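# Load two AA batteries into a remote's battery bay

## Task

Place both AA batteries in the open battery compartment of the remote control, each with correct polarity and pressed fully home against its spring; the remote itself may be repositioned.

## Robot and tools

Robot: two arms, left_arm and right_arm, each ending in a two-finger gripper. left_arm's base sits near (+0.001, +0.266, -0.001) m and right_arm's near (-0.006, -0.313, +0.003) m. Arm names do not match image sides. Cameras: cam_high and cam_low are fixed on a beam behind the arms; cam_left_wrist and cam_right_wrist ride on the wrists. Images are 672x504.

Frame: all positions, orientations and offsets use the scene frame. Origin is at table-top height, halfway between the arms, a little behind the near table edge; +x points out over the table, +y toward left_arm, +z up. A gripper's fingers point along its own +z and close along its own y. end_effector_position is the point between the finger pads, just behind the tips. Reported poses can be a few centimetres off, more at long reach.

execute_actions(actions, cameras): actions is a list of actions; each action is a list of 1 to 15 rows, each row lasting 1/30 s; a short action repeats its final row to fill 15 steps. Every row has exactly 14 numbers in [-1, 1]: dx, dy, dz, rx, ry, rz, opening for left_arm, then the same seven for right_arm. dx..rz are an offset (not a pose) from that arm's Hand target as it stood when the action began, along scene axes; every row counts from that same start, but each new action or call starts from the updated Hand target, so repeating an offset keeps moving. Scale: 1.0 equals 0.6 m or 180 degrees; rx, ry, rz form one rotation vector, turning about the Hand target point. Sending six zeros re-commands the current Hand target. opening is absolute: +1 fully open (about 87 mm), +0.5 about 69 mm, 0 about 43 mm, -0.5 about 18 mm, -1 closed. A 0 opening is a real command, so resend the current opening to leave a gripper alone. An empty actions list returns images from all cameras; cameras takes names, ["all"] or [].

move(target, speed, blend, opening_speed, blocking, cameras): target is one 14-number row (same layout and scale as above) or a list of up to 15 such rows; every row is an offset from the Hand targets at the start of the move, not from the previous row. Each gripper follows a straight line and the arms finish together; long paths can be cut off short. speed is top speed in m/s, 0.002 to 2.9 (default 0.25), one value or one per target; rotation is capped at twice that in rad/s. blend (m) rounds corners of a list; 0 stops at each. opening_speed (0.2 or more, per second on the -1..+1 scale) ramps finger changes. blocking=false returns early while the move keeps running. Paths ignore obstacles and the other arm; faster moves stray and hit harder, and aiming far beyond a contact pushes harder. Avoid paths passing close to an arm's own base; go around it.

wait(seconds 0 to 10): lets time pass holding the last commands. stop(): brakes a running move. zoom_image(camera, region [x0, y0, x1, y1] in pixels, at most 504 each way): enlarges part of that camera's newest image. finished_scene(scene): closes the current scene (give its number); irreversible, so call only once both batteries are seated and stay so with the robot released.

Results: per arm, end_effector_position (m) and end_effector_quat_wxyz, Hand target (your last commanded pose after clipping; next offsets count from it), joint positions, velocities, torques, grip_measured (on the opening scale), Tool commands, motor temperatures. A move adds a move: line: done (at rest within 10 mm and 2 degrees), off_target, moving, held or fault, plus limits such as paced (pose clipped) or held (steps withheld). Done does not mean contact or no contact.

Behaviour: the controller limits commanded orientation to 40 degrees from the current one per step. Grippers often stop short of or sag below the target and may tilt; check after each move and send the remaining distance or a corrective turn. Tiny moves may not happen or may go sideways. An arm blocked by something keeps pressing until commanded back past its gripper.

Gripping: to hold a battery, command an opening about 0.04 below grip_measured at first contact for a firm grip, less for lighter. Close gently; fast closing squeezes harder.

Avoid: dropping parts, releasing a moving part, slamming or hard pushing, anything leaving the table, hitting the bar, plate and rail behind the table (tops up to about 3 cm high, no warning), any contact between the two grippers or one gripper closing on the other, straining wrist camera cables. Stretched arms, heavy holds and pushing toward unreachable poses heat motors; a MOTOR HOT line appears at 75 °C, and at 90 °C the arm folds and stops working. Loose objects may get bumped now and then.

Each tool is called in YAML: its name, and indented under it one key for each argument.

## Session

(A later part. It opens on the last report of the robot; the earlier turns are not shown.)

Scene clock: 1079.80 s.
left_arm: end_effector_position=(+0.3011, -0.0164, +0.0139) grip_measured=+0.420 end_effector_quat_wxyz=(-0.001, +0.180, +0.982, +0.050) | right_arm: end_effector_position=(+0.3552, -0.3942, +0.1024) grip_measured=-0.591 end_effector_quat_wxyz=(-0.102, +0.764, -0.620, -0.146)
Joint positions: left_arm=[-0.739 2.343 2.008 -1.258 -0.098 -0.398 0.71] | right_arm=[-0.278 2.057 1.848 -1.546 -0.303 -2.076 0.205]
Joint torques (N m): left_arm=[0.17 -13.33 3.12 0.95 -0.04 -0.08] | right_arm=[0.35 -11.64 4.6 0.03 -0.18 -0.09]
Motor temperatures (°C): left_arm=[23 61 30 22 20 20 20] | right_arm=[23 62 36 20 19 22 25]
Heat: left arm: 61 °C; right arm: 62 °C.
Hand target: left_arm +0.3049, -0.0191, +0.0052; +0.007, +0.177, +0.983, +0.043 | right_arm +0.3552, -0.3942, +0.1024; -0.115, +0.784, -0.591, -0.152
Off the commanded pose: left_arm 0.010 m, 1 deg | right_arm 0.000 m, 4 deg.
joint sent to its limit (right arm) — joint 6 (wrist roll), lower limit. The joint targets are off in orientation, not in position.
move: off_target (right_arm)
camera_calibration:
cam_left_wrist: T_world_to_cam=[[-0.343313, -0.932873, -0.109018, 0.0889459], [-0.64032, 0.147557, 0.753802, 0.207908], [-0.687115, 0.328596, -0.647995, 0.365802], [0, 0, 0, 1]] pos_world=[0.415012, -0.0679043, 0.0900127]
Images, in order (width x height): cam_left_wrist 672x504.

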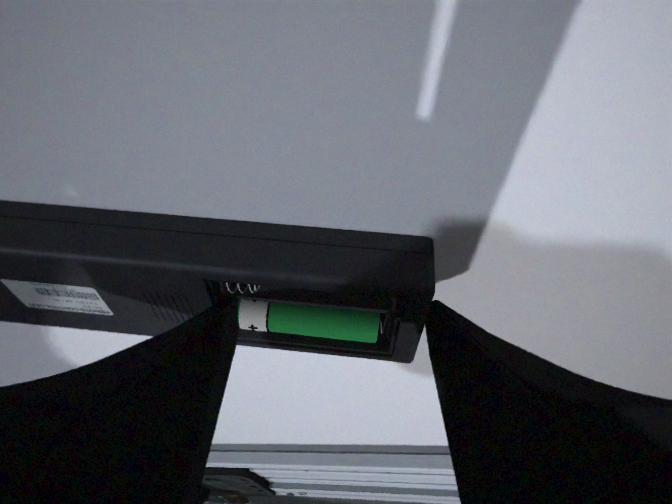

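move:
  target: [0, 0, 0.026, 0, 0, 0, 0.44, 0, 0, 0, 0, 0, 0, -0.68]
  speed: 0.06
  cameras: ["cam_left_wrist"]

zoom_image:
  camera: "cam_left_wrist"
  region: [200, 220, 470, 400]

Scene clock: 1105.00 s.
left_arm: end_effector_position=(+0.3012, -0.0165, +0.0144) grip_measured=+0.440 end_effector_quat_wxyz=(-0.001, +0.180, +0.982, +0.050) | right_arm: end_effector_position=(+0.3552, -0.3942, +0.1024) grip_measured=-0.591 end_effector_quat_wxyz=(-0.102, +0.764, -0.620, -0.146)
Joint positions: left_arm=[-0.739 2.343 2.01 -1.259 -0.098 -0.398 0.72] | right_arm=[-0.278 2.057 1.848 -1.546 -0.303 -2.076 0.205]
Joint torques (N m): left_arm=[0.1 -14.34 6.68 0.4 -0.03 -0.07] | right_arm=[0.38 -11.64 4.62 0.04 -0.17 -0.09]
Motor temperatures (°C): left_arm=[23 57 30 22 20 20 20] | right_arm=[23 58 34 20 19 22 25]
Heat: left arm: 57 °C; right arm: 58 °C.
Hand target: left_arm +0.3049, -0.0191, +0.0208; +0.007, +0.178, +0.983, +0.044 | right_arm +0.3552, -0.3942, +0.1024; -0.115, +0.784, -0.591, -0.152
Off the commanded pose: left_arm 0.008 m, 1 deg | right_arm 0.000 m, 4 deg.
joint sent to its limit (right arm) — joint 6 (wrist roll), lower limit. The joint targets are off in orientation, not in position.
move: off_target (right_arm)
camera_calibration:
cam_left_wrist: T_world_to_cam=[[-0.34331, -0.932889, -0.108886, 0.0889273], [-0.640497, 0.147746, 0.753614, 0.207713], [-0.686951, 0.328464, -0.648236, 0.366172], [0, 0, 0, 1]] pos_world=[0.415112, -0.0680039, 0.0905129]
Images, in order (width x height): cam_left_wrist 672x504.

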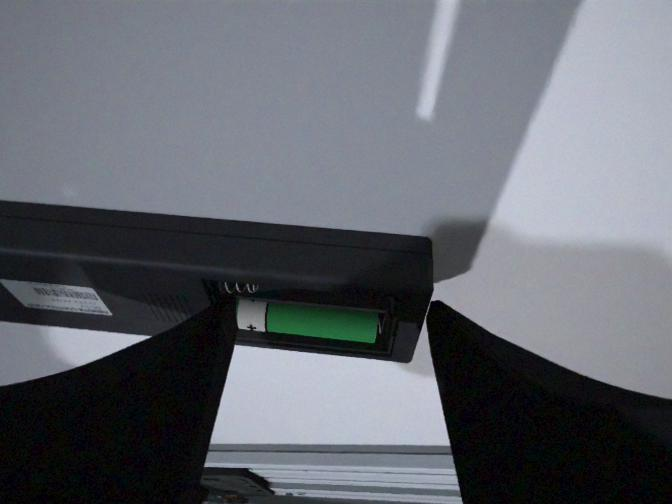

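Scaled by 1.867.

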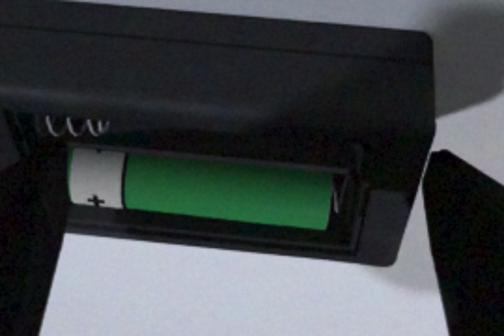

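move:
  target: [0, 0, 0.014, 0, 0, 0, 0.44, 0, 0, 0, 0, 0, 0, -0.68]
  speed: 0.06
  cameras: ["cam_left_wrist"]

zoom_image:
  camera: "cam_left_wrist"
  region: [200, 220, 470, 400]

Scene clock: 1109.73 s.
left_arm: end_effector_position=(+0.3044, -0.0195, +0.0182) grip_measured=+0.440 end_effector_quat_wxyz=(+0.006, +0.180, +0.983, +0.046) | right_arm: end_effector_position=(+0.3552, -0.3942, +0.1024) grip_measured=-0.591 end_effector_quat_wxyz=(-0.102, +0.764, -0.620, -0.146)
Joint positions: left_arm=[-0.739 2.343 2.028 -1.262 -0.098 -0.398 0.72] | right_arm=[-0.278 2.057 1.848 -1.546 -0.303 -2.076 0.205]
Joint torques (N m): left_arm=[0.05 -14.78 7.32 0.15 -0.03 -0.07] | right_arm=[0.36 -11.67 4.63 0.03 -0.18 -0.1]
Motor temperatures (°C): left_arm=[23 57 30 22 20 20 20] | right_arm=[23 58 34 20 19 22 25]
Heat: left arm: 57 °C; right arm: 58 °C.
Hand target: left_arm +0.3048, -0.0192, +0.0292; +0.007, +0.178, +0.983, +0.043 | right_arm +0.3552, -0.3942, +0.1024; -0.115, +0.784, -0.591, -0.152
Off the commanded pose: left_arm 0.011 m, 0 deg | right_arm 0.000 m, 4 deg.
joint sent to its limit (right arm) — joint 6 (wrist roll), lower limit. The joint targets are off in orientation, not in position.
move: off_target (left_arm, right_arm)
camera_calibration:
cam_left_wrist: T_world_to_cam=[[-0.341918, -0.934076, -0.102929, 0.087178], [-0.648861, 0.155436, 0.744862, 0.210189], [-0.679759, 0.321468, -0.659232, 0.369687], [0, 0, 0, 1]] pos_world=[0.417489, -0.0700826, 0.0961207]
Images, in order (width x height): cam_left_wrist 672x504.

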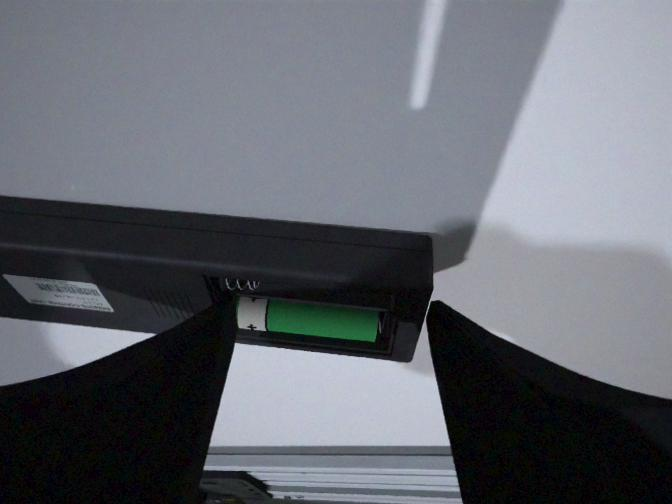

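Scaled by 1.867.

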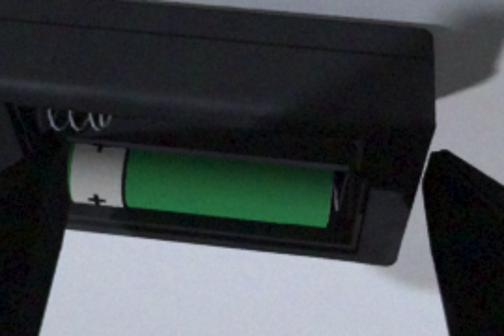

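move:
  target: [0, 0, 0.006, 0, 0, 0, 0.44, 0, 0, 0, 0, 0, 0, -0.68]
  speed: 0.06
  cameras: ["cam_left_wrist"]

zoom_image:
  camera: "cam_left_wrist"
  region: [200, 220, 470, 400]

Scene clock: 1115.97 s.
left_arm: end_effector_position=(+0.3045, -0.0195, +0.0212) grip_measured=+0.440 end_effector_quat_wxyz=(+0.005, +0.180, +0.983, +0.046) | right_arm: end_effector_position=(+0.3552, -0.3942, +0.1024) grip_measured=-0.591 end_effector_quat_wxyz=(-0.102, +0.764, -0.620, -0.146)
Joint positions: left_arm=[-0.739 2.343 2.04 -1.275 -0.098 -0.398 0.72] | right_arm=[-0.278 2.057 1.848 -1.546 -0.303 -2.076 0.205]
Joint torques (N m): left_arm=[0.03 -14.91 7.36 0.14 -0.03 -0.07] | right_arm=[0.38 -11.66 4.63 0.02 -0.19 -0.09]
Motor temperatures (°C): left_arm=[23 57 31 22 20 20 20] | right_arm=[23 57 34 20 19 22 25]
Heat: left arm: 57 °C; right arm: 57 °C.
Hand target: left_arm +0.3048, -0.0192, +0.0328; +0.007, +0.178, +0.983, +0.043 | right_arm +0.3552, -0.3942, +0.1024; -0.115, +0.784, -0.591, -0.152
Off the commanded pose: left_arm 0.012 m, 0 deg | right_arm 0.000 m, 4 deg.
joint sent to its limit (right arm) — joint 6 (wrist roll), lower limit. The joint targets are off in orientation, not in position.
move: off_target (left_arm, right_arm)
camera_calibration:
cam_left_wrist: T_world_to_cam=[[-0.341927, -0.934042, -0.103203, 0.0874843], [-0.648466, 0.155038, 0.745289, 0.20794], [-0.680131, 0.321758, -0.658706, 0.371891], [0, 0, 0, 1]] pos_world=[0.41769, -0.0701835, 0.0990204]
Images, in order (width x height): cam_left_wrist 672x504.

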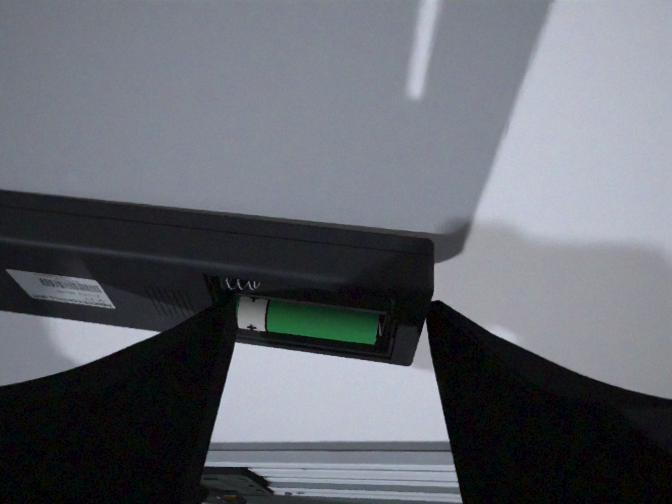

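Scaled by 1.867.

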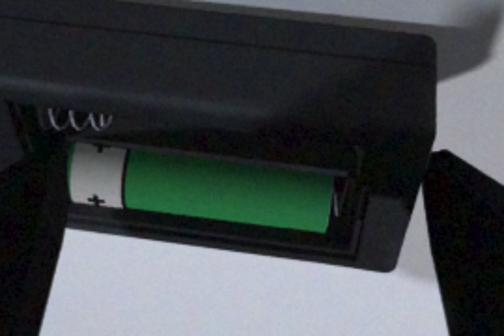

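wait:
  seconds: 0.1
  cameras: ["cam_low", "cam_high"]

zoom_image:
  camera: "cam_low"
  region: [320, 220, 460, 325]

Scene clock: 1128.63 s.
left_arm: end_effector_position=(+0.3044, -0.0194, +0.0212) grip_measured=+0.440 end_effector_quat_wxyz=(+0.005, +0.180, +0.983, +0.046) | right_arm: end_effector_position=(+0.3552, -0.3942, +0.1024) grip_measured=-0.591 end_effector_quat_wxyz=(-0.102, +0.764, -0.620, -0.146)
Joint positions: left_arm=[-0.739 2.343 2.04 -1.275 -0.098 -0.398 0.72] | right_arm=[-0.278 2.057 1.848 -1.546 -0.303 -2.076 0.205]
Joint torques (N m): left_arm=[0.02 -14.87 7.34 0.14 -0.03 -0.07] | right_arm=[0.34 -11.66 4.6 0.03 -0.18 -0.1]
Motor temperatures (°C): left_arm=[23 58 32 22 20 20 20] | right_arm=[23 57 34 20 19 22 25]
Heat: left arm: 58 °C; right arm: 57 °C.
Hand target: left_arm +0.3048, -0.0192, +0.0328; +0.007, +0.178, +0.983, +0.043 | right_arm +0.3552, -0.3942, +0.1024; -0.115, +0.784, -0.591, -0.152
Tool commands: left_gripper/opening=+0.44 right_gripper/opening=-0.68
Off the commanded pose: left_arm 0.012 m, 0 deg | right_arm 0.000 m, 4 deg.
wait: 0.10 s; at rest from the start
Images, in order (width x height): cam_high 672x504, cam_low 672x504.

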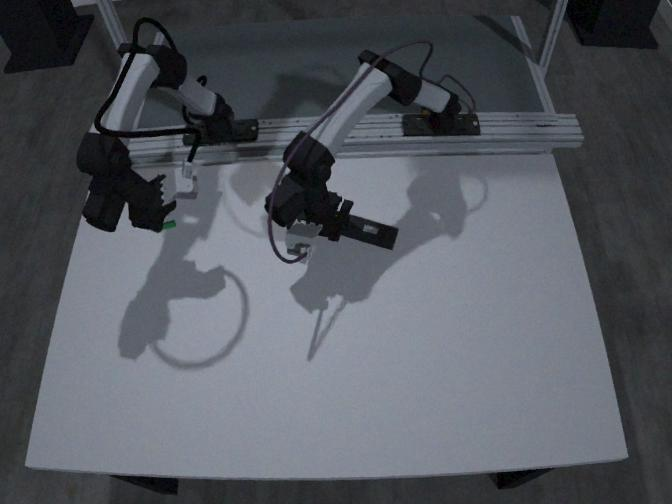

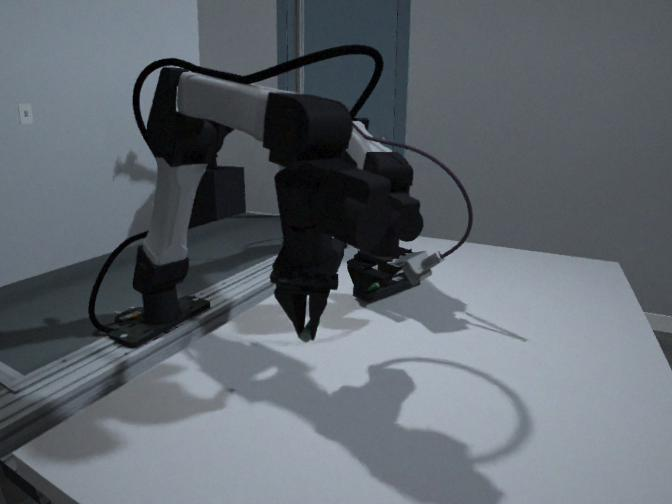

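Scaled by 3.600.

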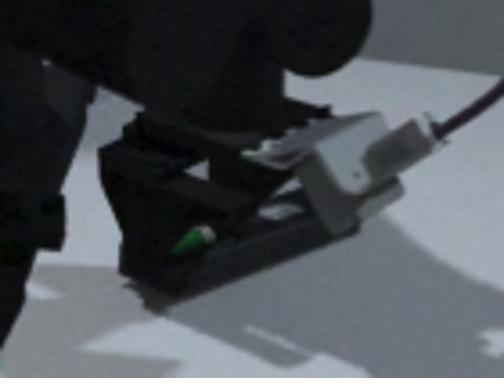

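move:
  target: [0, 0, 0, 0, 0, 0, 0.5, 0, 0, 0, 0, 0, 0, -0.68]
  speed: 0.06
  opening_speed: 0.2
  cameras: ["cam_left_wrist"]

zoom_image:
  camera: "cam_left_wrist"
  region: [200, 220, 470, 400]

Scene clock: 1156.97 s.
left_arm: end_effector_position=(+0.3044, -0.0194, +0.0212) grip_measured=+0.500 end_effector_quat_wxyz=(+0.005, +0.180, +0.983, +0.046) | right_arm: end_effector_position=(+0.3552, -0.3942, +0.1024) grip_measured=-0.591 end_effector_quat_wxyz=(-0.102, +0.764, -0.620, -0.146)
Joint positions: left_arm=[-0.739 2.343 2.04 -1.275 -0.098 -0.398 0.75] | right_arm=[-0.278 2.057 1.848 -1.546 -0.303 -2.076 0.205]
Joint torques (N m): left_arm=[0.01 -14.9 7.35 0.14 -0.04 -0.07] | right_arm=[0.36 -11.64 4.62 0.03 -0.18 -0.09]
Motor temperatures (°C): left_arm=[23 60 33 22 20 20 20] | right_arm=[23 56 33 20 19 22 25]
Heat: left arm: 60 °C; right arm: 56 °C.
Hand target: left_arm +0.3048, -0.0192, +0.0328; +0.007, +0.178, +0.983, +0.043 | right_arm +0.3552, -0.3942, +0.1024; -0.115, +0.784, -0.591, -0.152
Off the commanded pose: left_arm 0.012 m, 0 deg | right_arm 0.000 m, 4 deg.
joint sent to its limit (right arm) — joint 6 (wrist roll), lower limit. The joint targets are off in orientation, not in position.
move: off_target (left_arm, right_arm)
camera_calibration:
cam_left_wrist: T_world_to_cam=[[-0.342051, -0.933984, -0.103325, 0.0876111], [-0.648249, 0.154933, 0.745499, 0.207742], [-0.680276, 0.321979, -0.658449, 0.371842], [0, 0, 0, 1]] pos_world=[0.417591, -0.0700841, 0.0990202]
Images, in order (width x height): cam_left_wrist 672x504.

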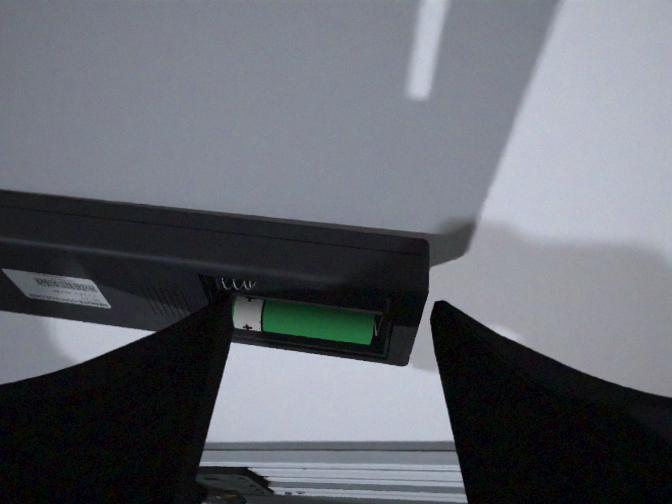

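Scaled by 1.867.

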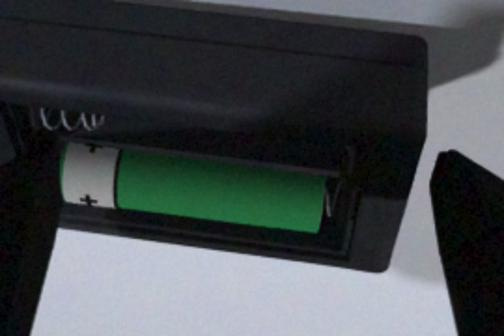

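move:
  target: [0, 0, 0, 0, 0, 0, 0.7, 0, 0, 0, 0, 0, 0, -0.68]
  speed: 0.06
  opening_speed: 0.3
  cameras: ["cam_left_wrist"]

zoom_image:
  camera: "cam_left_wrist"
  region: [180, 220, 450, 400]

Scene clock: 1325.47 s.
left_arm: end_effector_position=(+0.3044, -0.0194, +0.0212) grip_measured=+0.700 end_effector_quat_wxyz=(+0.005, +0.180, +0.983, +0.046) | right_arm: end_effector_position=(+0.3552, -0.3942, +0.1024) grip_measured=-0.591 end_effector_quat_wxyz=(-0.102, +0.764, -0.620, -0.146)
Joint positions: left_arm=[-0.739 2.343 2.04 -1.275 -0.098 -0.398 0.85] | right_arm=[-0.278 2.057 1.848 -1.546 -0.303 -2.076 0.205]
Joint torques (N m): left_arm=[0.06 -14.9 7.39 0.14 -0.04 -0.08] | right_arm=[0.36 -11.66 4.63 0.03 -0.18 -0.09]
Motor temperatures (°C): left_arm=[23 65 35 21 19 20 19] | right_arm=[22 53 32 20 19 22 25]
Heat: left arm: 65 °C; right arm: 53 °C.
Hand target: left_arm +0.3049, -0.0193, +0.0328; +0.007, +0.178, +0.983, +0.043 | right_arm +0.3552, -0.3942, +0.1024; -0.115, +0.784, -0.591, -0.152
Off the commanded pose: left_arm 0.012 m, 0 deg | right_arm 0.000 m, 4 deg.
joint sent to its limit (right arm) — joint 6 (wrist roll), lower limit. The joint targets are off in orientation, not in position.
move: off_target (left_arm, right_arm)
camera_calibration:
cam_left_wrist: T_world_to_cam=[[-0.342051, -0.933984, -0.103325, 0.0876111], [-0.648249, 0.154933, 0.745499, 0.207742], [-0.680276, 0.321979, -0.658449, 0.371842], [0, 0, 0, 1]] pos_world=[0.417591, -0.0700841, 0.0990202]
Images, in order (width x height): cam_left_wrist 672x504.

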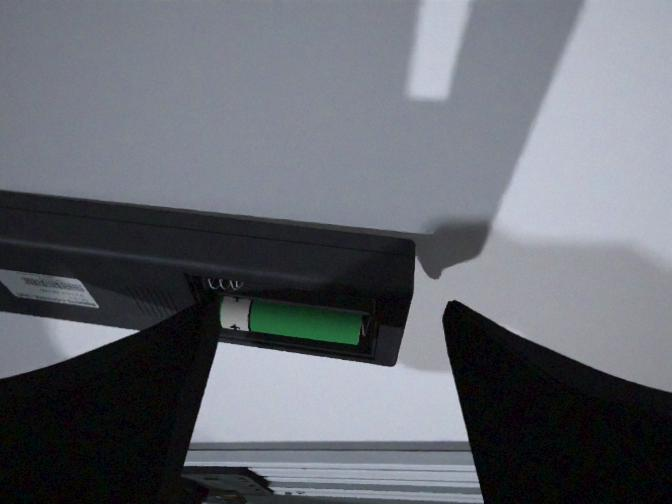

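Scaled by 1.867.

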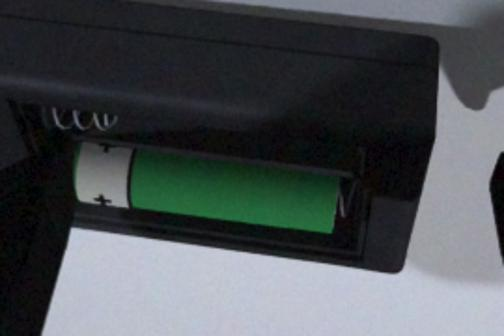

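move:
  target: [0, 0, 0.006, 0, 0, 0, 0.7, 0, 0, 0, 0, 0, 0, -0.68]
  speed: 0.03
  cameras: ["cam_left_wrist"]

zoom_image:
  camera: "cam_left_wrist"
  region: [180, 220, 450, 400]

Scene clock: 1329.87 s.
left_arm: end_effector_position=(+0.3046, -0.0196, +0.0244) grip_measured=+0.700 end_effector_quat_wxyz=(+0.005, +0.180, +0.983, +0.046) | right_arm: end_effector_position=(+0.3552, -0.3942, +0.1024) grip_measured=-0.591 end_effector_quat_wxyz=(-0.102, +0.764, -0.620, -0.146)
Joint positions: left_arm=[-0.739 2.343 2.052 -1.288 -0.098 -0.398 0.85] | right_arm=[-0.278 2.057 1.848 -1.546 -0.303 -2.076 0.205]
Joint torques (N m): left_arm=[0.02 -15.01 7.36 0.13 -0.04 -0.07] | right_arm=[0.36 -11.64 4.62 0.03 -0.18 -0.1]
Motor temperatures (°C): left_arm=[23 65 35 21 19 20 19] | right_arm=[22 53 32 20 19 22 25]
Heat: left arm: 65 °C; right arm: 53 °C.
Hand target: left_arm +0.3049, -0.0193, +0.0364; +0.007, +0.178, +0.983, +0.043 | right_arm +0.3552, -0.3942, +0.1024; -0.115, +0.784, -0.591, -0.152
Off the commanded pose: left_arm 0.012 m, 0 deg | right_arm 0.000 m, 4 deg.
joint sent to its limit (right arm) — joint 6 (wrist roll), lower limit. The joint targets are off in orientation, not in position.
move: off_target (left_arm, right_arm)
camera_calibration:
cam_left_wrist: T_world_to_cam=[[-0.342051, -0.933984, -0.103325, 0.0878575], [-0.648249, 0.154933, 0.745499, 0.205581], [-0.680276, 0.321979, -0.658449, 0.374218], [0, 0, 0, 1]] pos_world=[0.417891, -0.0702841, 0.10222]
Images, in order (width x height): cam_left_wrist 672x504.

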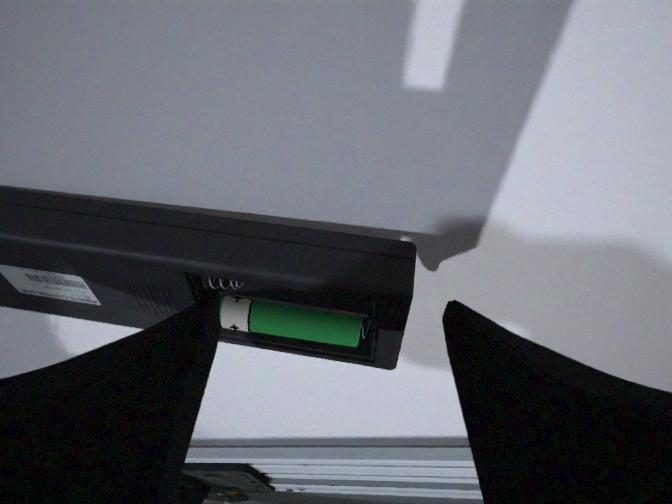

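Scaled by 1.867.

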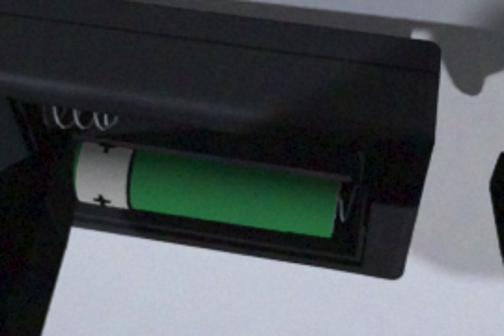

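move:
  target:
    - [0, 0, 0, 0.0195, 0.052, 0, 0.7, 0, 0, 0, 0, 0, 0, -0.68]
    - [0, 0, 0, -0.0195, -0.052, 0, 0.7, 0, 0, 0, 0, 0, 0, -0.68]
  speed: 0.15
  cameras: ["cam_left_wrist"]

zoom_image:
  camera: "cam_left_wrist"
  region: [180, 220, 450, 400]

Scene clock: 1372.77 s.
left_arm: end_effector_position=(+0.3040, -0.0164, +0.0261) grip_measured=+0.700 end_effector_quat_wxyz=(+0.074, +0.175, +0.981, +0.031) | right_arm: end_effector_position=(+0.3552, -0.3942, +0.1024) grip_measured=-0.591 end_effector_quat_wxyz=(-0.102, +0.764, -0.620, -0.146)
Joint positions: left_arm=[-0.755 2.179 1.796 -1.066 -0.15 -0.414 0.85] | right_arm=[-0.278 2.057 1.848 -1.546 -0.303 -2.076 0.205]
Joint torques (N m): left_arm=[-1.2 -15.66 4.44 0.85 -0.32 -0.14] | right_arm=[0.36 -11.66 4.59 0.03 -0.18 -0.1]
Motor temperatures (°C): left_arm=[23 67 35 21 19 20 19] | right_arm=[22 53 32 20 19 22 25]
Heat: left arm: 67 °C; right arm: 53 °C.
Hand target: left_arm +0.3049, -0.0192, +0.0364; +0.093, +0.173, +0.980, +0.028 | right_arm +0.3552, -0.3942, +0.1024; -0.115, +0.784, -0.591, -0.152
Off the commanded pose: left_arm 0.011 m, 2 deg | right_arm 0.000 m, 4 deg.
joint sent to its limit (right arm) — joint 6 (wrist roll), lower limit. The joint targets are off in orientation, not in position.
move: off_target (left_arm, right_arm)
camera_calibration:
cam_left_wrist: T_world_to_cam=[[-0.326183, -0.94046, -0.0955977, 0.0856489], [-0.739163, 0.190704, 0.645965, 0.23426], [-0.589274, 0.281365, -0.757358, 0.348104], [0, 0, 0, 1]] pos_world=[0.406222, -0.0620692, 0.120504]
Images, in order (width x height): cam_left_wrist 672x504.

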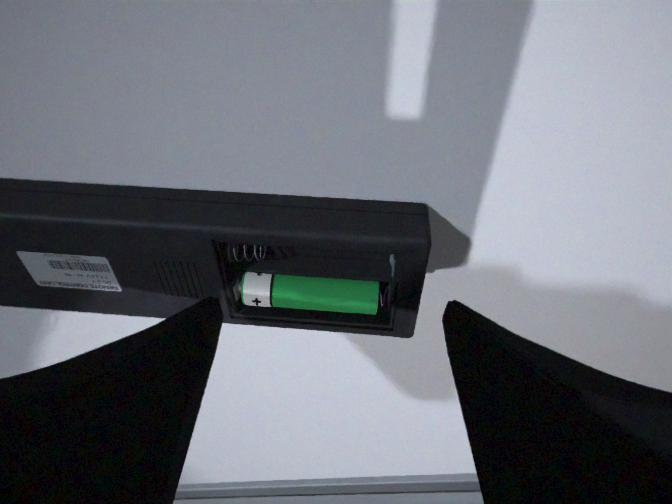

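Scaled by 1.867.

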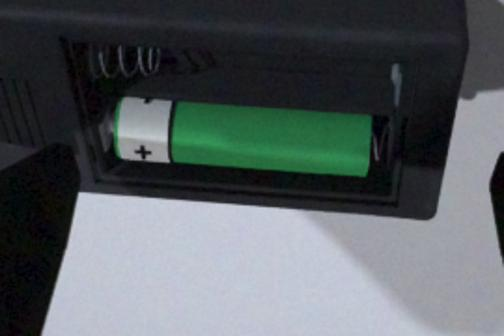

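move:
  target: [0, 0, 0.1, 0, 0, 0, 0.7, 0, 0, 0, 0, 0, 0, -0.68]
  speed: 0.15
  cameras: ["cam_left_wrist"]

zoom_image:
  camera: "cam_left_wrist"
  region: [180, 180, 450, 360]

Scene clock: 1382.17 s.
left_arm: end_effector_position=(+0.3069, -0.0177, +0.0838) grip_measured=+0.700 end_effector_quat_wxyz=(+0.082, +0.173, +0.981, +0.027) | right_arm: end_effector_position=(+0.3552, -0.3942, +0.1024) grip_measured=-0.591 end_effector_quat_wxyz=(-0.102, +0.764, -0.620, -0.146)
Joint positions: left_arm=[-0.755 2.153 1.985 -1.263 -0.151 -0.416 0.85] | right_arm=[-0.278 2.057 1.848 -1.546 -0.303 -2.076 0.205]
Joint torques (N m): left_arm=[-1.43 -14.23 7.1 0.52 -0.31 -0.15] | right_arm=[0.38 -11.66 4.62 0.03 -0.18 -0.1]
Motor temperatures (°C): left_arm=[23 70 35 22 20 20 19] | right_arm=[22 53 32 20 19 22 25]
Heat: left arm: 70 °C; right arm: 53 °C.
Hand target: left_arm +0.3049, -0.0192, +0.0965; +0.093, +0.173, +0.980, +0.028 | right_arm +0.3552, -0.3942, +0.1024; -0.115, +0.784, -0.591, -0.152
Off the commanded pose: left_arm 0.013 m, 1 deg | right_arm 0.000 m, 4 deg.
joint sent to its limit (right arm) — joint 6 (wrist roll), lower limit. The joint targets are off in orientation, not in position.
move: off_target (left_arm, right_arm)
camera_calibration:
cam_left_wrist: T_world_to_cam=[[-0.322699, -0.94233, -0.0887677, 0.0892207], [-0.748862, 0.196835, 0.632821, 0.203532], [-0.578853, 0.270686, -0.769193, 0.391433], [0, 0, 0, 1]] pos_world=[0.407791, -0.0619421, 0.180208]
Images, in order (width x height): cam_left_wrist 672x504.

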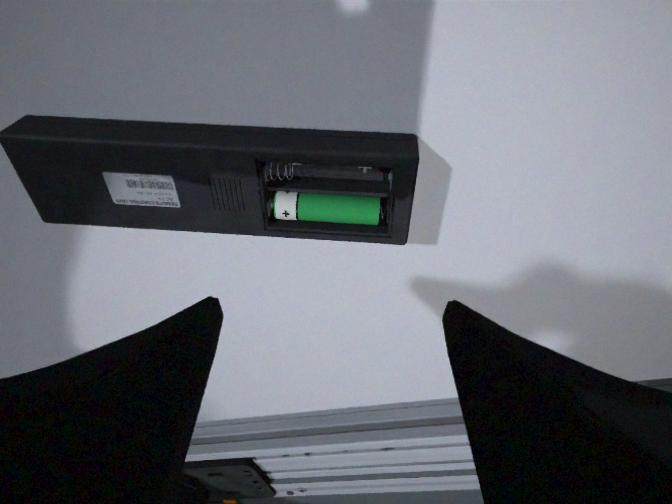

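Scaled by 1.867.

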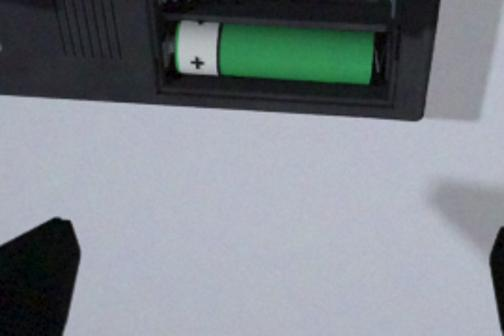

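move:
  target:
    - [0.01, 0.02, 0, -0.007, 0.0616, -0.0027, -0.95, 0, 0, 0, 0, 0, 0, -0.68]
    - [0.021, 0.0447, -0.065, -0.007, 0.0616, -0.0027, -0.95, 0, 0, 0, 0, 0, 0, -0.68]
  speed: 0.12
  cameras: ["cam_left_wrist"]

zoom_image:
  camera: "cam_left_wrist"
  region: [200, 180, 470, 360]

Scene clock: 1405.37 s.
left_arm: end_effector_position=(+0.3177, +0.0093, +0.0521) grip_measured=-0.950 end_effector_quat_wxyz=(-0.006, +0.175, +0.984, +0.012) | right_arm: end_effector_position=(+0.3552, -0.3942, +0.1024) grip_measured=-0.591 end_effector_quat_wxyz=(-0.102, +0.764, -0.620, -0.146)
Joint positions: left_arm=[-0.644 2.268 2.036 -1.325 -0.027 -0.31 0.025] | right_arm=[-0.278 2.057 1.848 -1.546 -0.303 -2.076 0.205]
Joint torques (N m): left_arm=[0.09 -15.17 4.25 0.63 0.18 0.01] | right_arm=[0.38 -11.66 4.6 0.03 -0.18 -0.1]
Motor temperatures (°C): left_arm=[23 70 35 22 20 20 19] | right_arm=[22 53 31 20 19 22 25]
Heat: left arm: 70 °C; right arm: 53 °C.
Hand target: left_arm +0.3175, +0.0077, +0.0575; +0.000, +0.178, +0.984, +0.000 | right_arm +0.3552, -0.3942, +0.1024; -0.115, +0.784, -0.591, -0.152
Off the commanded pose: left_arm 0.006 m, 2 deg | right_arm 0.000 m, 4 deg.
joint sent to its limit (right arm) — joint 6 (wrist roll), lower limit. The joint targets are off in orientation, not in position.
move: off_target (right_arm)
camera_calibration:
cam_left_wrist: T_world_to_cam=[[-0.335091, -0.941652, -0.0317181, 0.116221], [-0.624492, 0.196769, 0.755839, 0.180476], [-0.705496, 0.273082, -0.653989, 0.400152], [0, 0, 0, 1]] pos_world=[0.433956, -0.0353471, 0.128971]
Images, in order (width x height): cam_left_wrist 672x504.

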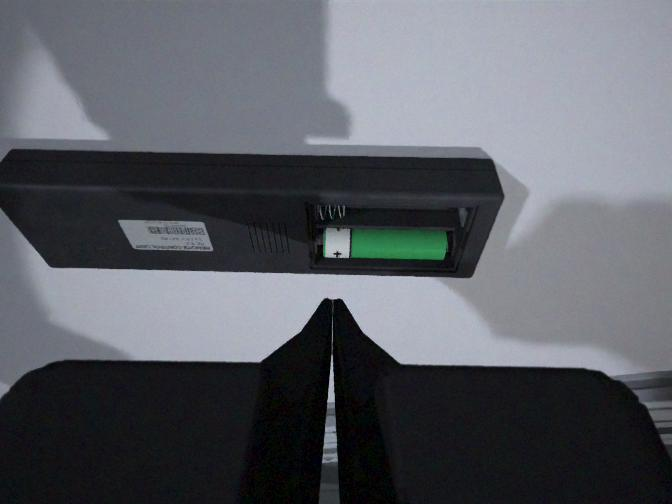

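Scaled by 1.867.

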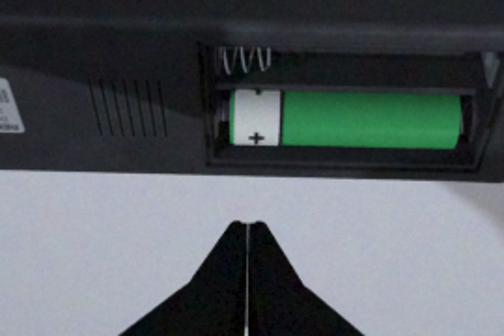

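move:
  target:
    - [0.005, -0.003, -0.05, 0, 0, 0, -0.95, 0, 0, 0, 0, 0, 0, -0.68]
    - [0.005, -0.003, -0.1, 0, 0, 0, -0.95, 0, 0, 0, 0, 0, 0, -0.68]
  speed: 0.05
  cameras: ["cam_left_wrist"]

zoom_image:
  camera: "cam_left_wrist"
  region: [200, 200, 470, 380]

Scene clock: 1415.63 s.
left_arm: end_effector_position=(+0.3211, +0.0060, +0.0170) grip_measured=-0.950 end_effector_quat_wxyz=(+0.008, +0.178, +0.984, +0.003) | right_arm: end_effector_position=(+0.3552, -0.3942, +0.1024) grip_measured=-0.591 end_effector_quat_wxyz=(-0.102, +0.764, -0.620, -0.146)
Joint positions: left_arm=[-0.644 2.266 1.899 -1.156 -0.025 -0.305 0.025] | right_arm=[-0.278 2.057 1.848 -1.546 -0.303 -2.076 0.205]
Joint torques (N m): left_arm=[0.35 -10.73 2.43 1.09 0.16 0.01] | right_arm=[0.38 -11.66 4.62 0.03 -0.18 -0.1]
Motor temperatures (°C): left_arm=[23 72 34 22 20 20 19] | right_arm=[22 52 31 20 19 22 25]
Heat: left arm: 72 °C; right arm: 52 °C.
Hand target: left_arm +0.3205, +0.0058, -0.0025; +0.000, +0.178, +0.984, +0.000 | right_arm +0.3552, -0.3942, +0.1024; -0.115, +0.784, -0.591, -0.152
Off the commanded pose: left_arm 0.020 m, 1 deg | right_arm 0.000 m, 4 deg.
joint sent to its limit (right arm) — joint 6 (wrist roll), lower limit. The joint targets are off in orientation, not in position.
move: off_target (left_arm, right_arm)
camera_calibration:
cam_left_wrist: T_world_to_cam=[[-0.338726, -0.940681, -0.0195868, 0.114142], [-0.642215, 0.215938, 0.73548, 0.215655], [-0.687623, 0.261705, -0.677263, 0.375275], [0, 0, 0, 1]] pos_world=[0.435208, -0.0374081, 0.0977858]
Images, in order (width x height): cam_left_wrist 672x504.

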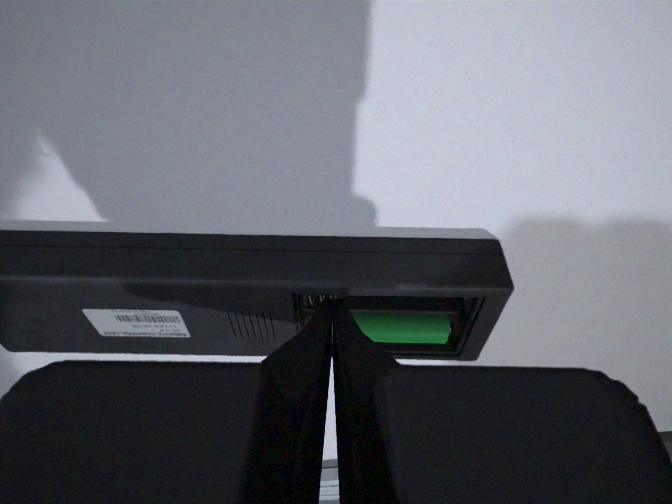

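Scaled by 1.867.

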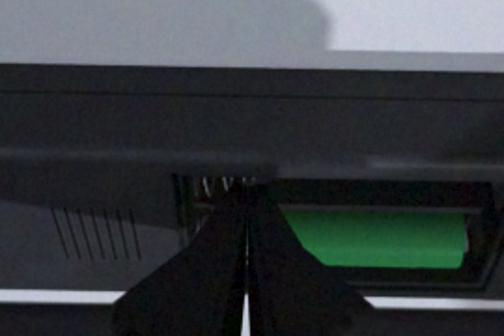

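move:
  target:
    - [0, 0, 0.075, 0, 0, 0, -0.95, 0, 0, 0, 0, 0, 0, -0.68]
    - [-0.0128, 0.0048, 0.075, 0, 0, 0, -0.95, 0, 0, 0, 0, 0, 0, -0.68]
  speed: 0.08
  cameras: ["cam_left_wrist"]

zoom_image:
  camera: "cam_left_wrist"
  region: [200, 180, 470, 360]

Scene clock: 1430.57 s.
left_arm: end_effector_position=(+0.3149, +0.0109, +0.0313) grip_measured=-0.950 end_effector_quat_wxyz=(-0.008, +0.178, +0.984, +0.012) | right_arm: end_effector_position=(+0.3552, -0.3942, +0.1024) grip_measured=-0.591 end_effector_quat_wxyz=(-0.102, +0.764, -0.620, -0.146)
Joint positions: left_arm=[-0.644 2.263 1.945 -1.242 -0.025 -0.304 0.025] | right_arm=[-0.278 2.057 1.848 -1.546 -0.303 -2.076 0.205]
Joint torques (N m): left_arm=[-0.31 -16.25 4.4 0.5 0.16 -0.06] | right_arm=[0.36 -11.63 4.6 0.03 -0.18 -0.1]
Motor temperatures (°C): left_arm=[23 70 34 22 20 20 19] | right_arm=[22 52 31 20 19 22 25]
Heat: left arm: 70 °C; right arm: 52 °C.
Hand target: left_arm +0.3128, +0.0087, +0.0425; +0.000, +0.178, +0.984, +0.000 | right_arm +0.3552, -0.3942, +0.1024; -0.115, +0.784, -0.591, -0.152
Off the commanded pose: left_arm 0.012 m, 2 deg | right_arm 0.000 m, 4 deg.
joint sent to its limit (right arm) — joint 6 (wrist roll), lower limit. The joint targets are off in orientation, not in position.
move: off_target (left_arm, right_arm)
camera_calibration:
cam_left_wrist: T_world_to_cam=[[-0.340204, -0.939859, -0.0304289, 0.117808], [-0.620494, 0.200053, 0.758265, 0.192658], [-0.706575, 0.276846, -0.651235, 0.384451], [0, 0, 0, 1]] pos_world=[0.431265, -0.0342522, 0.107867]
Images, in order (width x height): cam_left_wrist 672x504.

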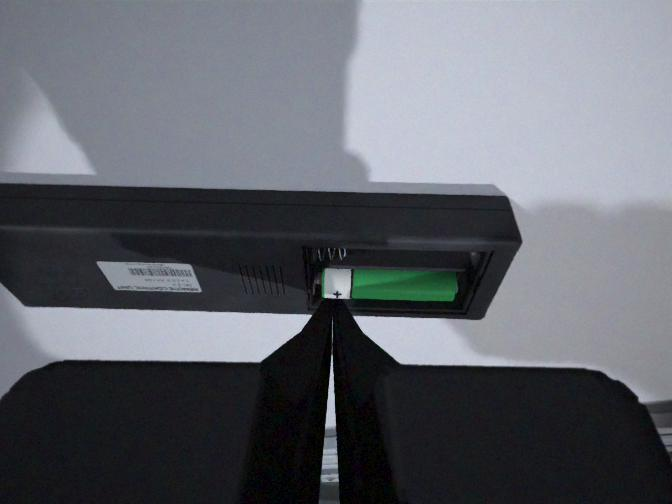

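Scaled by 1.867.

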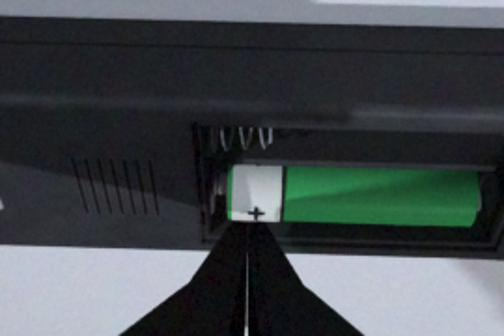

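move:
  target: [-0.003, 0.001, -0.072, 0, 0, 0, -0.95, 0, 0, 0, 0, 0, 0, -0.68]
  speed: 0.05
  cameras: ["cam_left_wrist"]

zoom_image:
  camera: "cam_left_wrist"
  region: [200, 180, 470, 360]

Scene clock: 1438.27 s.
left_arm: end_effector_position=(+0.3103, +0.0143, +0.0217) grip_measured=-0.950 end_effector_quat_wxyz=(+0.003, +0.178, +0.984, +0.006) | right_arm: end_effector_position=(+0.3552, -0.3942, +0.1024) grip_measured=-0.591 end_effector_quat_wxyz=(-0.102, +0.764, -0.620, -0.146)
Joint positions: left_arm=[-0.644 2.218 1.833 -1.152 -0.024 -0.304 0.025] | right_arm=[-0.278 2.057 1.848 -1.546 -0.303 -2.076 0.205]
Joint torques (N m): left_arm=[-0.36 -9.76 2.28 1.26 0.15 -0.07] | right_arm=[0.34 -11.64 4.59 0.02 -0.18 -0.09]
Motor temperatures (°C): left_arm=[23 70 33 22 20 20 19] | right_arm=[22 52 31 20 19 22 25]
Heat: left arm: 70 °C; right arm: 52 °C.
Hand target: left_arm +0.3110, +0.0093, -0.0008; -0.001, +0.178, +0.984, +0.000 | right_arm +0.3552, -0.3942, +0.1024; -0.115, +0.784, -0.591, -0.152
Off the commanded pose: left_arm 0.023 m, 1 deg | right_arm 0.000 m, 4 deg.
joint sent to its limit (right arm) — joint 6 (wrist roll), lower limit. The joint targets are off in orientation, not in position.
move: off_target (left_arm, right_arm)
camera_calibration:
cam_left_wrist: T_world_to_cam=[[-0.339424, -0.940362, -0.0225855, 0.118664], [-0.63456, 0.211188, 0.743461, 0.201036], [-0.694353, 0.26668, -0.668398, 0.370679], [0, 0, 0, 1]] pos_world=[0.425228, -0.0297222, 0.100979]
Images, in order (width x height): cam_left_wrist 672x504.

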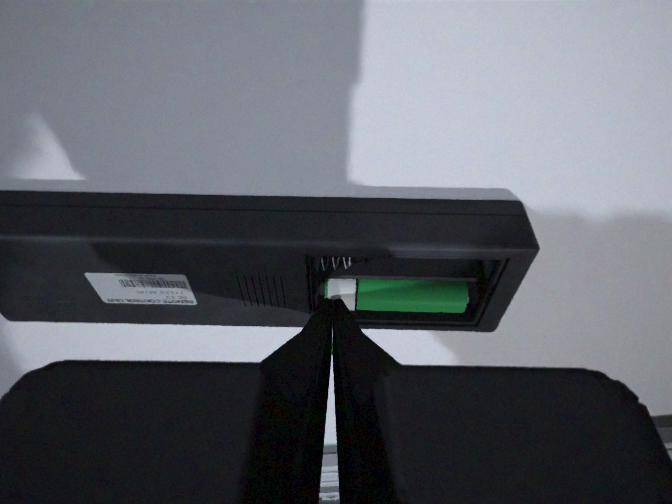

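Scaled by 1.867.

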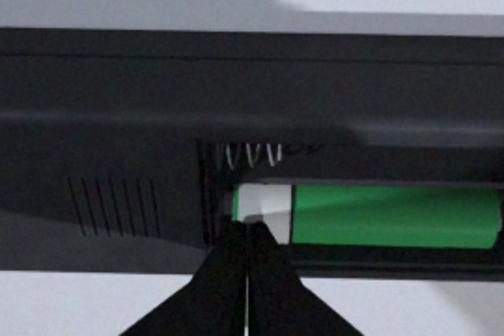

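move:
  target:
    - [0.002, -0.004, 0.065, 0, 0, 0, -0.95, 0, 0, 0, 0, 0, 0, -0.68]
    - [-0.0155, -0.0508, 0.065, 0, 0, 0, -0.95, 0, 0, 0, 0, 0, 0, -0.68]
  speed: 0.08
  cameras: ["cam_left_wrist"]

zoom_image:
  camera: "cam_left_wrist"
  region: [180, 180, 450, 360]

Scene clock: 1456.83 s.
left_arm: end_effector_position=(+0.3049, -0.0186, +0.0380) grip_measured=-0.950 end_effector_quat_wxyz=(+0.009, +0.180, +0.984, +0.001) | right_arm: end_effector_position=(+0.3552, -0.3942, +0.1024) grip_measured=-0.591 end_effector_quat_wxyz=(-0.102, +0.764, -0.620, -0.146)
Joint positions: left_arm=[-0.709 2.266 1.982 -1.237 -0.024 -0.364 0.025] | right_arm=[-0.278 2.057 1.848 -1.546 -0.303 -2.076 0.205]
Joint torques (N m): left_arm=[-0.61 -11.96 7.21 0.36 0.11 -0.14] | right_arm=[0.35 -11.64 4.6 0.03 -0.17 -0.1]
Motor temperatures (°C): left_arm=[23 66 33 23 19 20 19] | right_arm=[22 52 31 20 19 22 25]
Heat: left arm: 66 °C; right arm: 52 °C.
Hand target: left_arm +0.3017, -0.0212, +0.0382; +0.000, +0.178, +0.984, +0.000 | right_arm +0.3552, -0.3942, +0.1024; -0.115, +0.784, -0.591, -0.152
Off the commanded pose: left_arm 0.004 m, 1 deg | right_arm 0.000 m, 4 deg.
joint sent to its limit (right arm) — joint 6 (wrist roll), lower limit. The joint targets are off in orientation, not in position.
move: off_target (right_arm)
camera_calibration:
cam_left_wrist: T_world_to_cam=[[-0.344091, -0.938828, -0.0142329, 0.0873724], [-0.64109, 0.223838, 0.734098, 0.194935], [-0.686006, 0.261721, -0.678895, 0.384362], [0, 0, 0, 1]] pos_world=[0.41871, -0.0622019, 0.119084]
Images, in order (width x height): cam_left_wrist 672x504.

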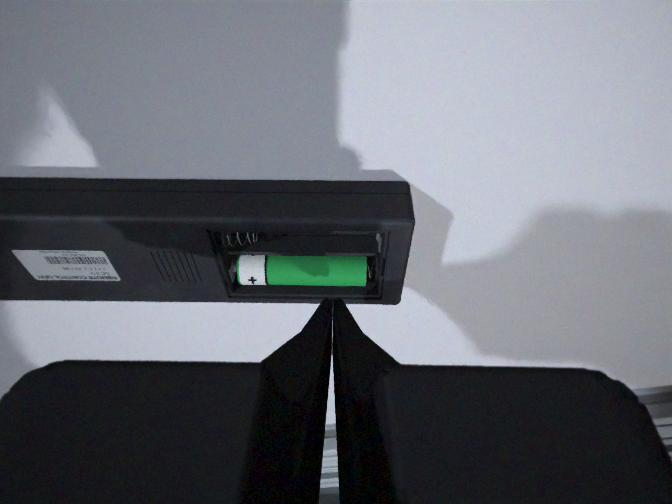

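Scaled by 1.867.

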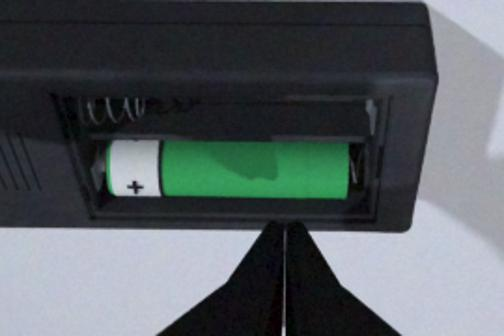

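move:
  target: [-0.001, 0.0, -0.064, 0, 0, 0, -0.95, 0, 0, 0, 0, 0, 0, -0.68]
  speed: 0.05
  cameras: ["cam_left_wrist"]

zoom_image:
  camera: "cam_left_wrist"
  region: [180, 180, 450, 360]

Scene clock: 1469.63 s.
left_arm: end_effector_position=(+0.3020, -0.0166, +0.0217) grip_measured=-0.950 end_effector_quat_wxyz=(+0.004, +0.180, +0.984, +0.003) | right_arm: end_effector_position=(+0.3552, -0.3942, +0.1024) grip_measured=-0.591 end_effector_quat_wxyz=(-0.102, +0.764, -0.620, -0.146)
Joint positions: left_arm=[-0.709 2.27 1.922 -1.183 -0.023 -0.365 0.025] | right_arm=[-0.278 2.057 1.848 -1.546 -0.303 -2.076 0.205]
Joint torques (N m): left_arm=[-0.59 -10.37 2.32 1.19 0.11 -0.12] | right_arm=[0.35 -11.67 4.59 0.03 -0.19 -0.1]
Motor temperatures (°C): left_arm=[23 66 34 22 19 20 19] | right_arm=[22 52 31 20 19 22 25]
Heat: left arm: 66 °C; right arm: 52 °C.
Hand target: left_arm +0.3011, -0.0212, -0.0001; +0.000, +0.178, +0.984, +0.000 | right_arm +0.3552, -0.3942, +0.1024; -0.115, +0.784, -0.591, -0.152
Off the commanded pose: left_arm 0.022 m, 1 deg | right_arm 0.000 m, 4 deg.
joint sent to its limit (right arm) — joint 6 (wrist roll), lower limit. The joint targets are off in orientation, not in position.
move: off_target (left_arm, right_arm)
camera_calibration:
cam_left_wrist: T_world_to_cam=[[-0.343617, -0.938959, -0.0168555, 0.0880185], [-0.635233, 0.219173, 0.740569, 0.202628], [-0.691669, 0.265179, -0.671769, 0.372382], [0, 0, 0, 1]] pos_world=[0.416526, -0.0605127, 0.101578]
Images, in order (width x height): cam_left_wrist 672x504.

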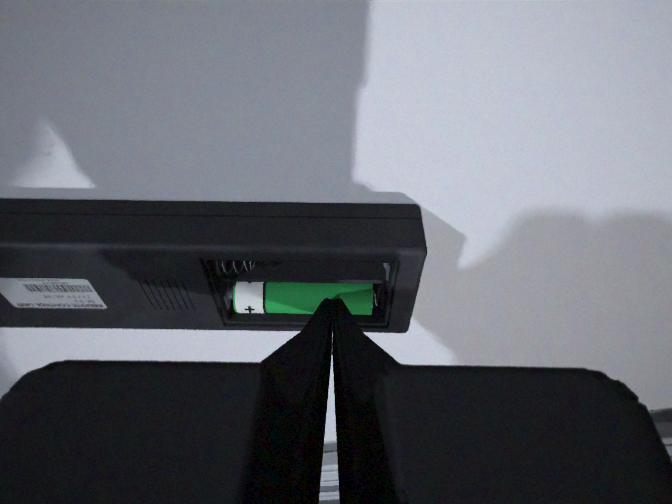

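Scaled by 1.867.

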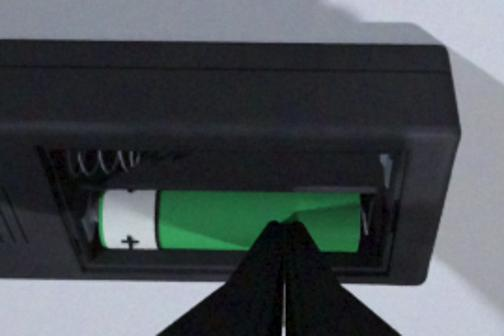

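move:
  target:
    - [0.002, -0.003, 0.17, 0, 0, 0, -0.95, 0, 0, 0, 0, 0, 0, -0.68]
    - [0.075, 0.2087, 0.17, 0, 0, 0.503, 0.42, 0, 0, 0, 0, 0, 0, -0.68]
  speed: [0.12, 0.25]
  cameras: ["cam_left_wrist"]

Scene clock: 1498.43 s.
left_arm: end_effector_position=(+0.3457, +0.1047, +0.0928) grip_measured=+0.420 end_effector_quat_wxyz=(-0.004, -0.567, +0.823, +0.016) | right_arm: end_effector_position=(+0.3552, -0.3942, +0.1024) grip_measured=-0.591 end_effector_quat_wxyz=(-0.102, +0.764, -0.620, -0.146)
Joint positions: left_arm=[-0.314 1.968 1.733 -1.328 -0.013 -1.539 0.71] | right_arm=[-0.278 2.057 1.848 -1.546 -0.303 -2.076 0.205]
Joint torques (N m): left_arm=[0.4 -13.41 4.27 0.53 0.1 -0.15] | right_arm=[0.36 -11.64 4.62 0.03 -0.18 -0.09]
Motor temperatures (°C): left_arm=[23 61 33 23 19 20 19] | right_arm=[22 52 31 20 19 22 25]
Heat: left arm: 61 °C; right arm: 52 °C.
Hand target: left_arm +0.3461, +0.1040, +0.1019; +0.000, -0.574, +0.819, -0.001 | right_arm +0.3552, -0.3942, +0.1024; -0.115, +0.784, -0.591, -0.152
Off the commanded pose: left_arm 0.009 m, 2 deg | right_arm 0.000 m, 4 deg.
joint sent to its limit (right arm) — joint 6 (wrist roll), lower limit. The joint targets are off in orientation, not in position.
move: off_target (right_arm)
camera_calibration:
cam_left_wrist: T_world_to_cam=[[0.937617, -0.345324, -0.0403165, -0.28483], [-0.205594, -0.644231, 0.73668, 0.0934176], [-0.280367, -0.682435, -0.675039, 0.375534], [0, 0, 0, 1]] pos_world=[0.391555, 0.218101, 0.173198]
Images, in order (width x height): cam_left_wrist 672x504.

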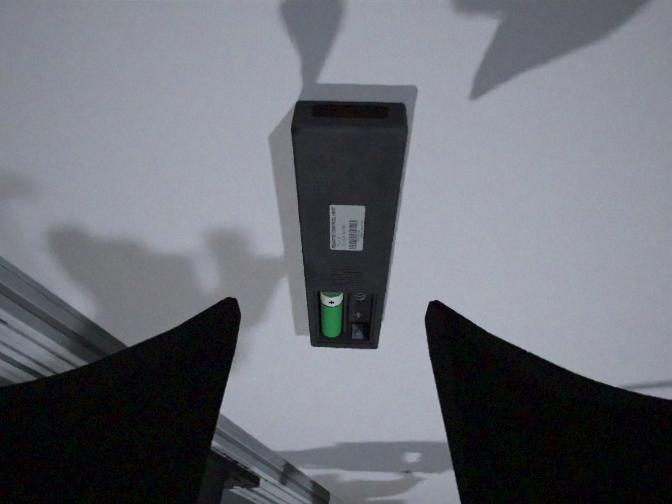

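move:
  target:
    - [0.007, -0.0027, -0.08, 0, 0, 0, 0.42, 0, 0, 0, 0, 0, 0, -0.68]
    - [0.007, -0.0027, -0.142, 0, 0, 0, 0.42, 0, 0, 0, 0, 0, 0, -0.68]
  speed: [0.15, 0.08]
  cameras: ["cam_left_wrist"]

Scene clock: 1516.33 s.
left_arm: end_effector_position=(+0.3512, +0.1029, +0.0210) grip_measured=+0.420 end_effector_quat_wxyz=(+0.007, -0.568, +0.823, +0.001) | right_arm: end_effector_position=(+0.3552, -0.3942, +0.1024) grip_measured=-0.591 end_effector_quat_wxyz=(-0.102, +0.764, -0.620, -0.146)
Joint positions: left_arm=[-0.314 2.002 1.494 -1.018 -0.013 -1.54 0.71] | right_arm=[-0.278 2.057 1.848 -1.546 -0.303 -2.076 0.205]
Joint torques (N m): left_arm=[0.29 -10.04 4.34 0.61 0.1 -0.14] | right_arm=[0.38 -11.63 4.62 0.02 -0.18 -0.1]
Motor temperatures (°C): left_arm=[23 62 32 22 19 20 19] | right_arm=[22 52 31 20 19 22 25]
Heat: left arm: 62 °C; right arm: 52 °C.
Hand target: left_arm +0.3503, +0.1024, +0.0167; +0.000, -0.574, +0.819, -0.001 | right_arm +0.3552, -0.3942, +0.1024; -0.115, +0.784, -0.591, -0.152
Off the commanded pose: left_arm 0.004 m, 1 deg | right_arm 0.000 m, 4 deg.
joint sent to its limit (right arm) — joint 6 (wrist roll), lower limit. The joint targets are off in orientation, not in position.
move: off_target (right_arm)
camera_calibration:
cam_left_wrist: T_world_to_cam=[[0.938627, -0.344919, -0.00324901, -0.294609], [-0.230949, -0.63542, 0.73682, 0.154191], [-0.256208, -0.690849, -0.676081, 0.319846], [0, 0, 0, 1]] pos_world=[0.394085, 0.217325, 0.101673]
Images, in order (width x height): cam_left_wrist 672x504.

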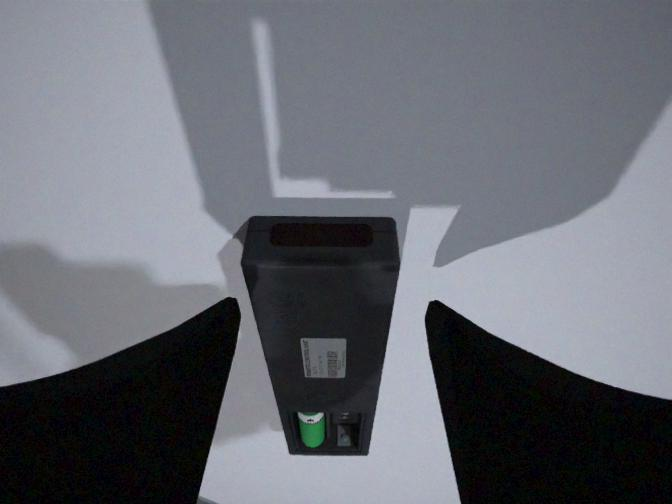

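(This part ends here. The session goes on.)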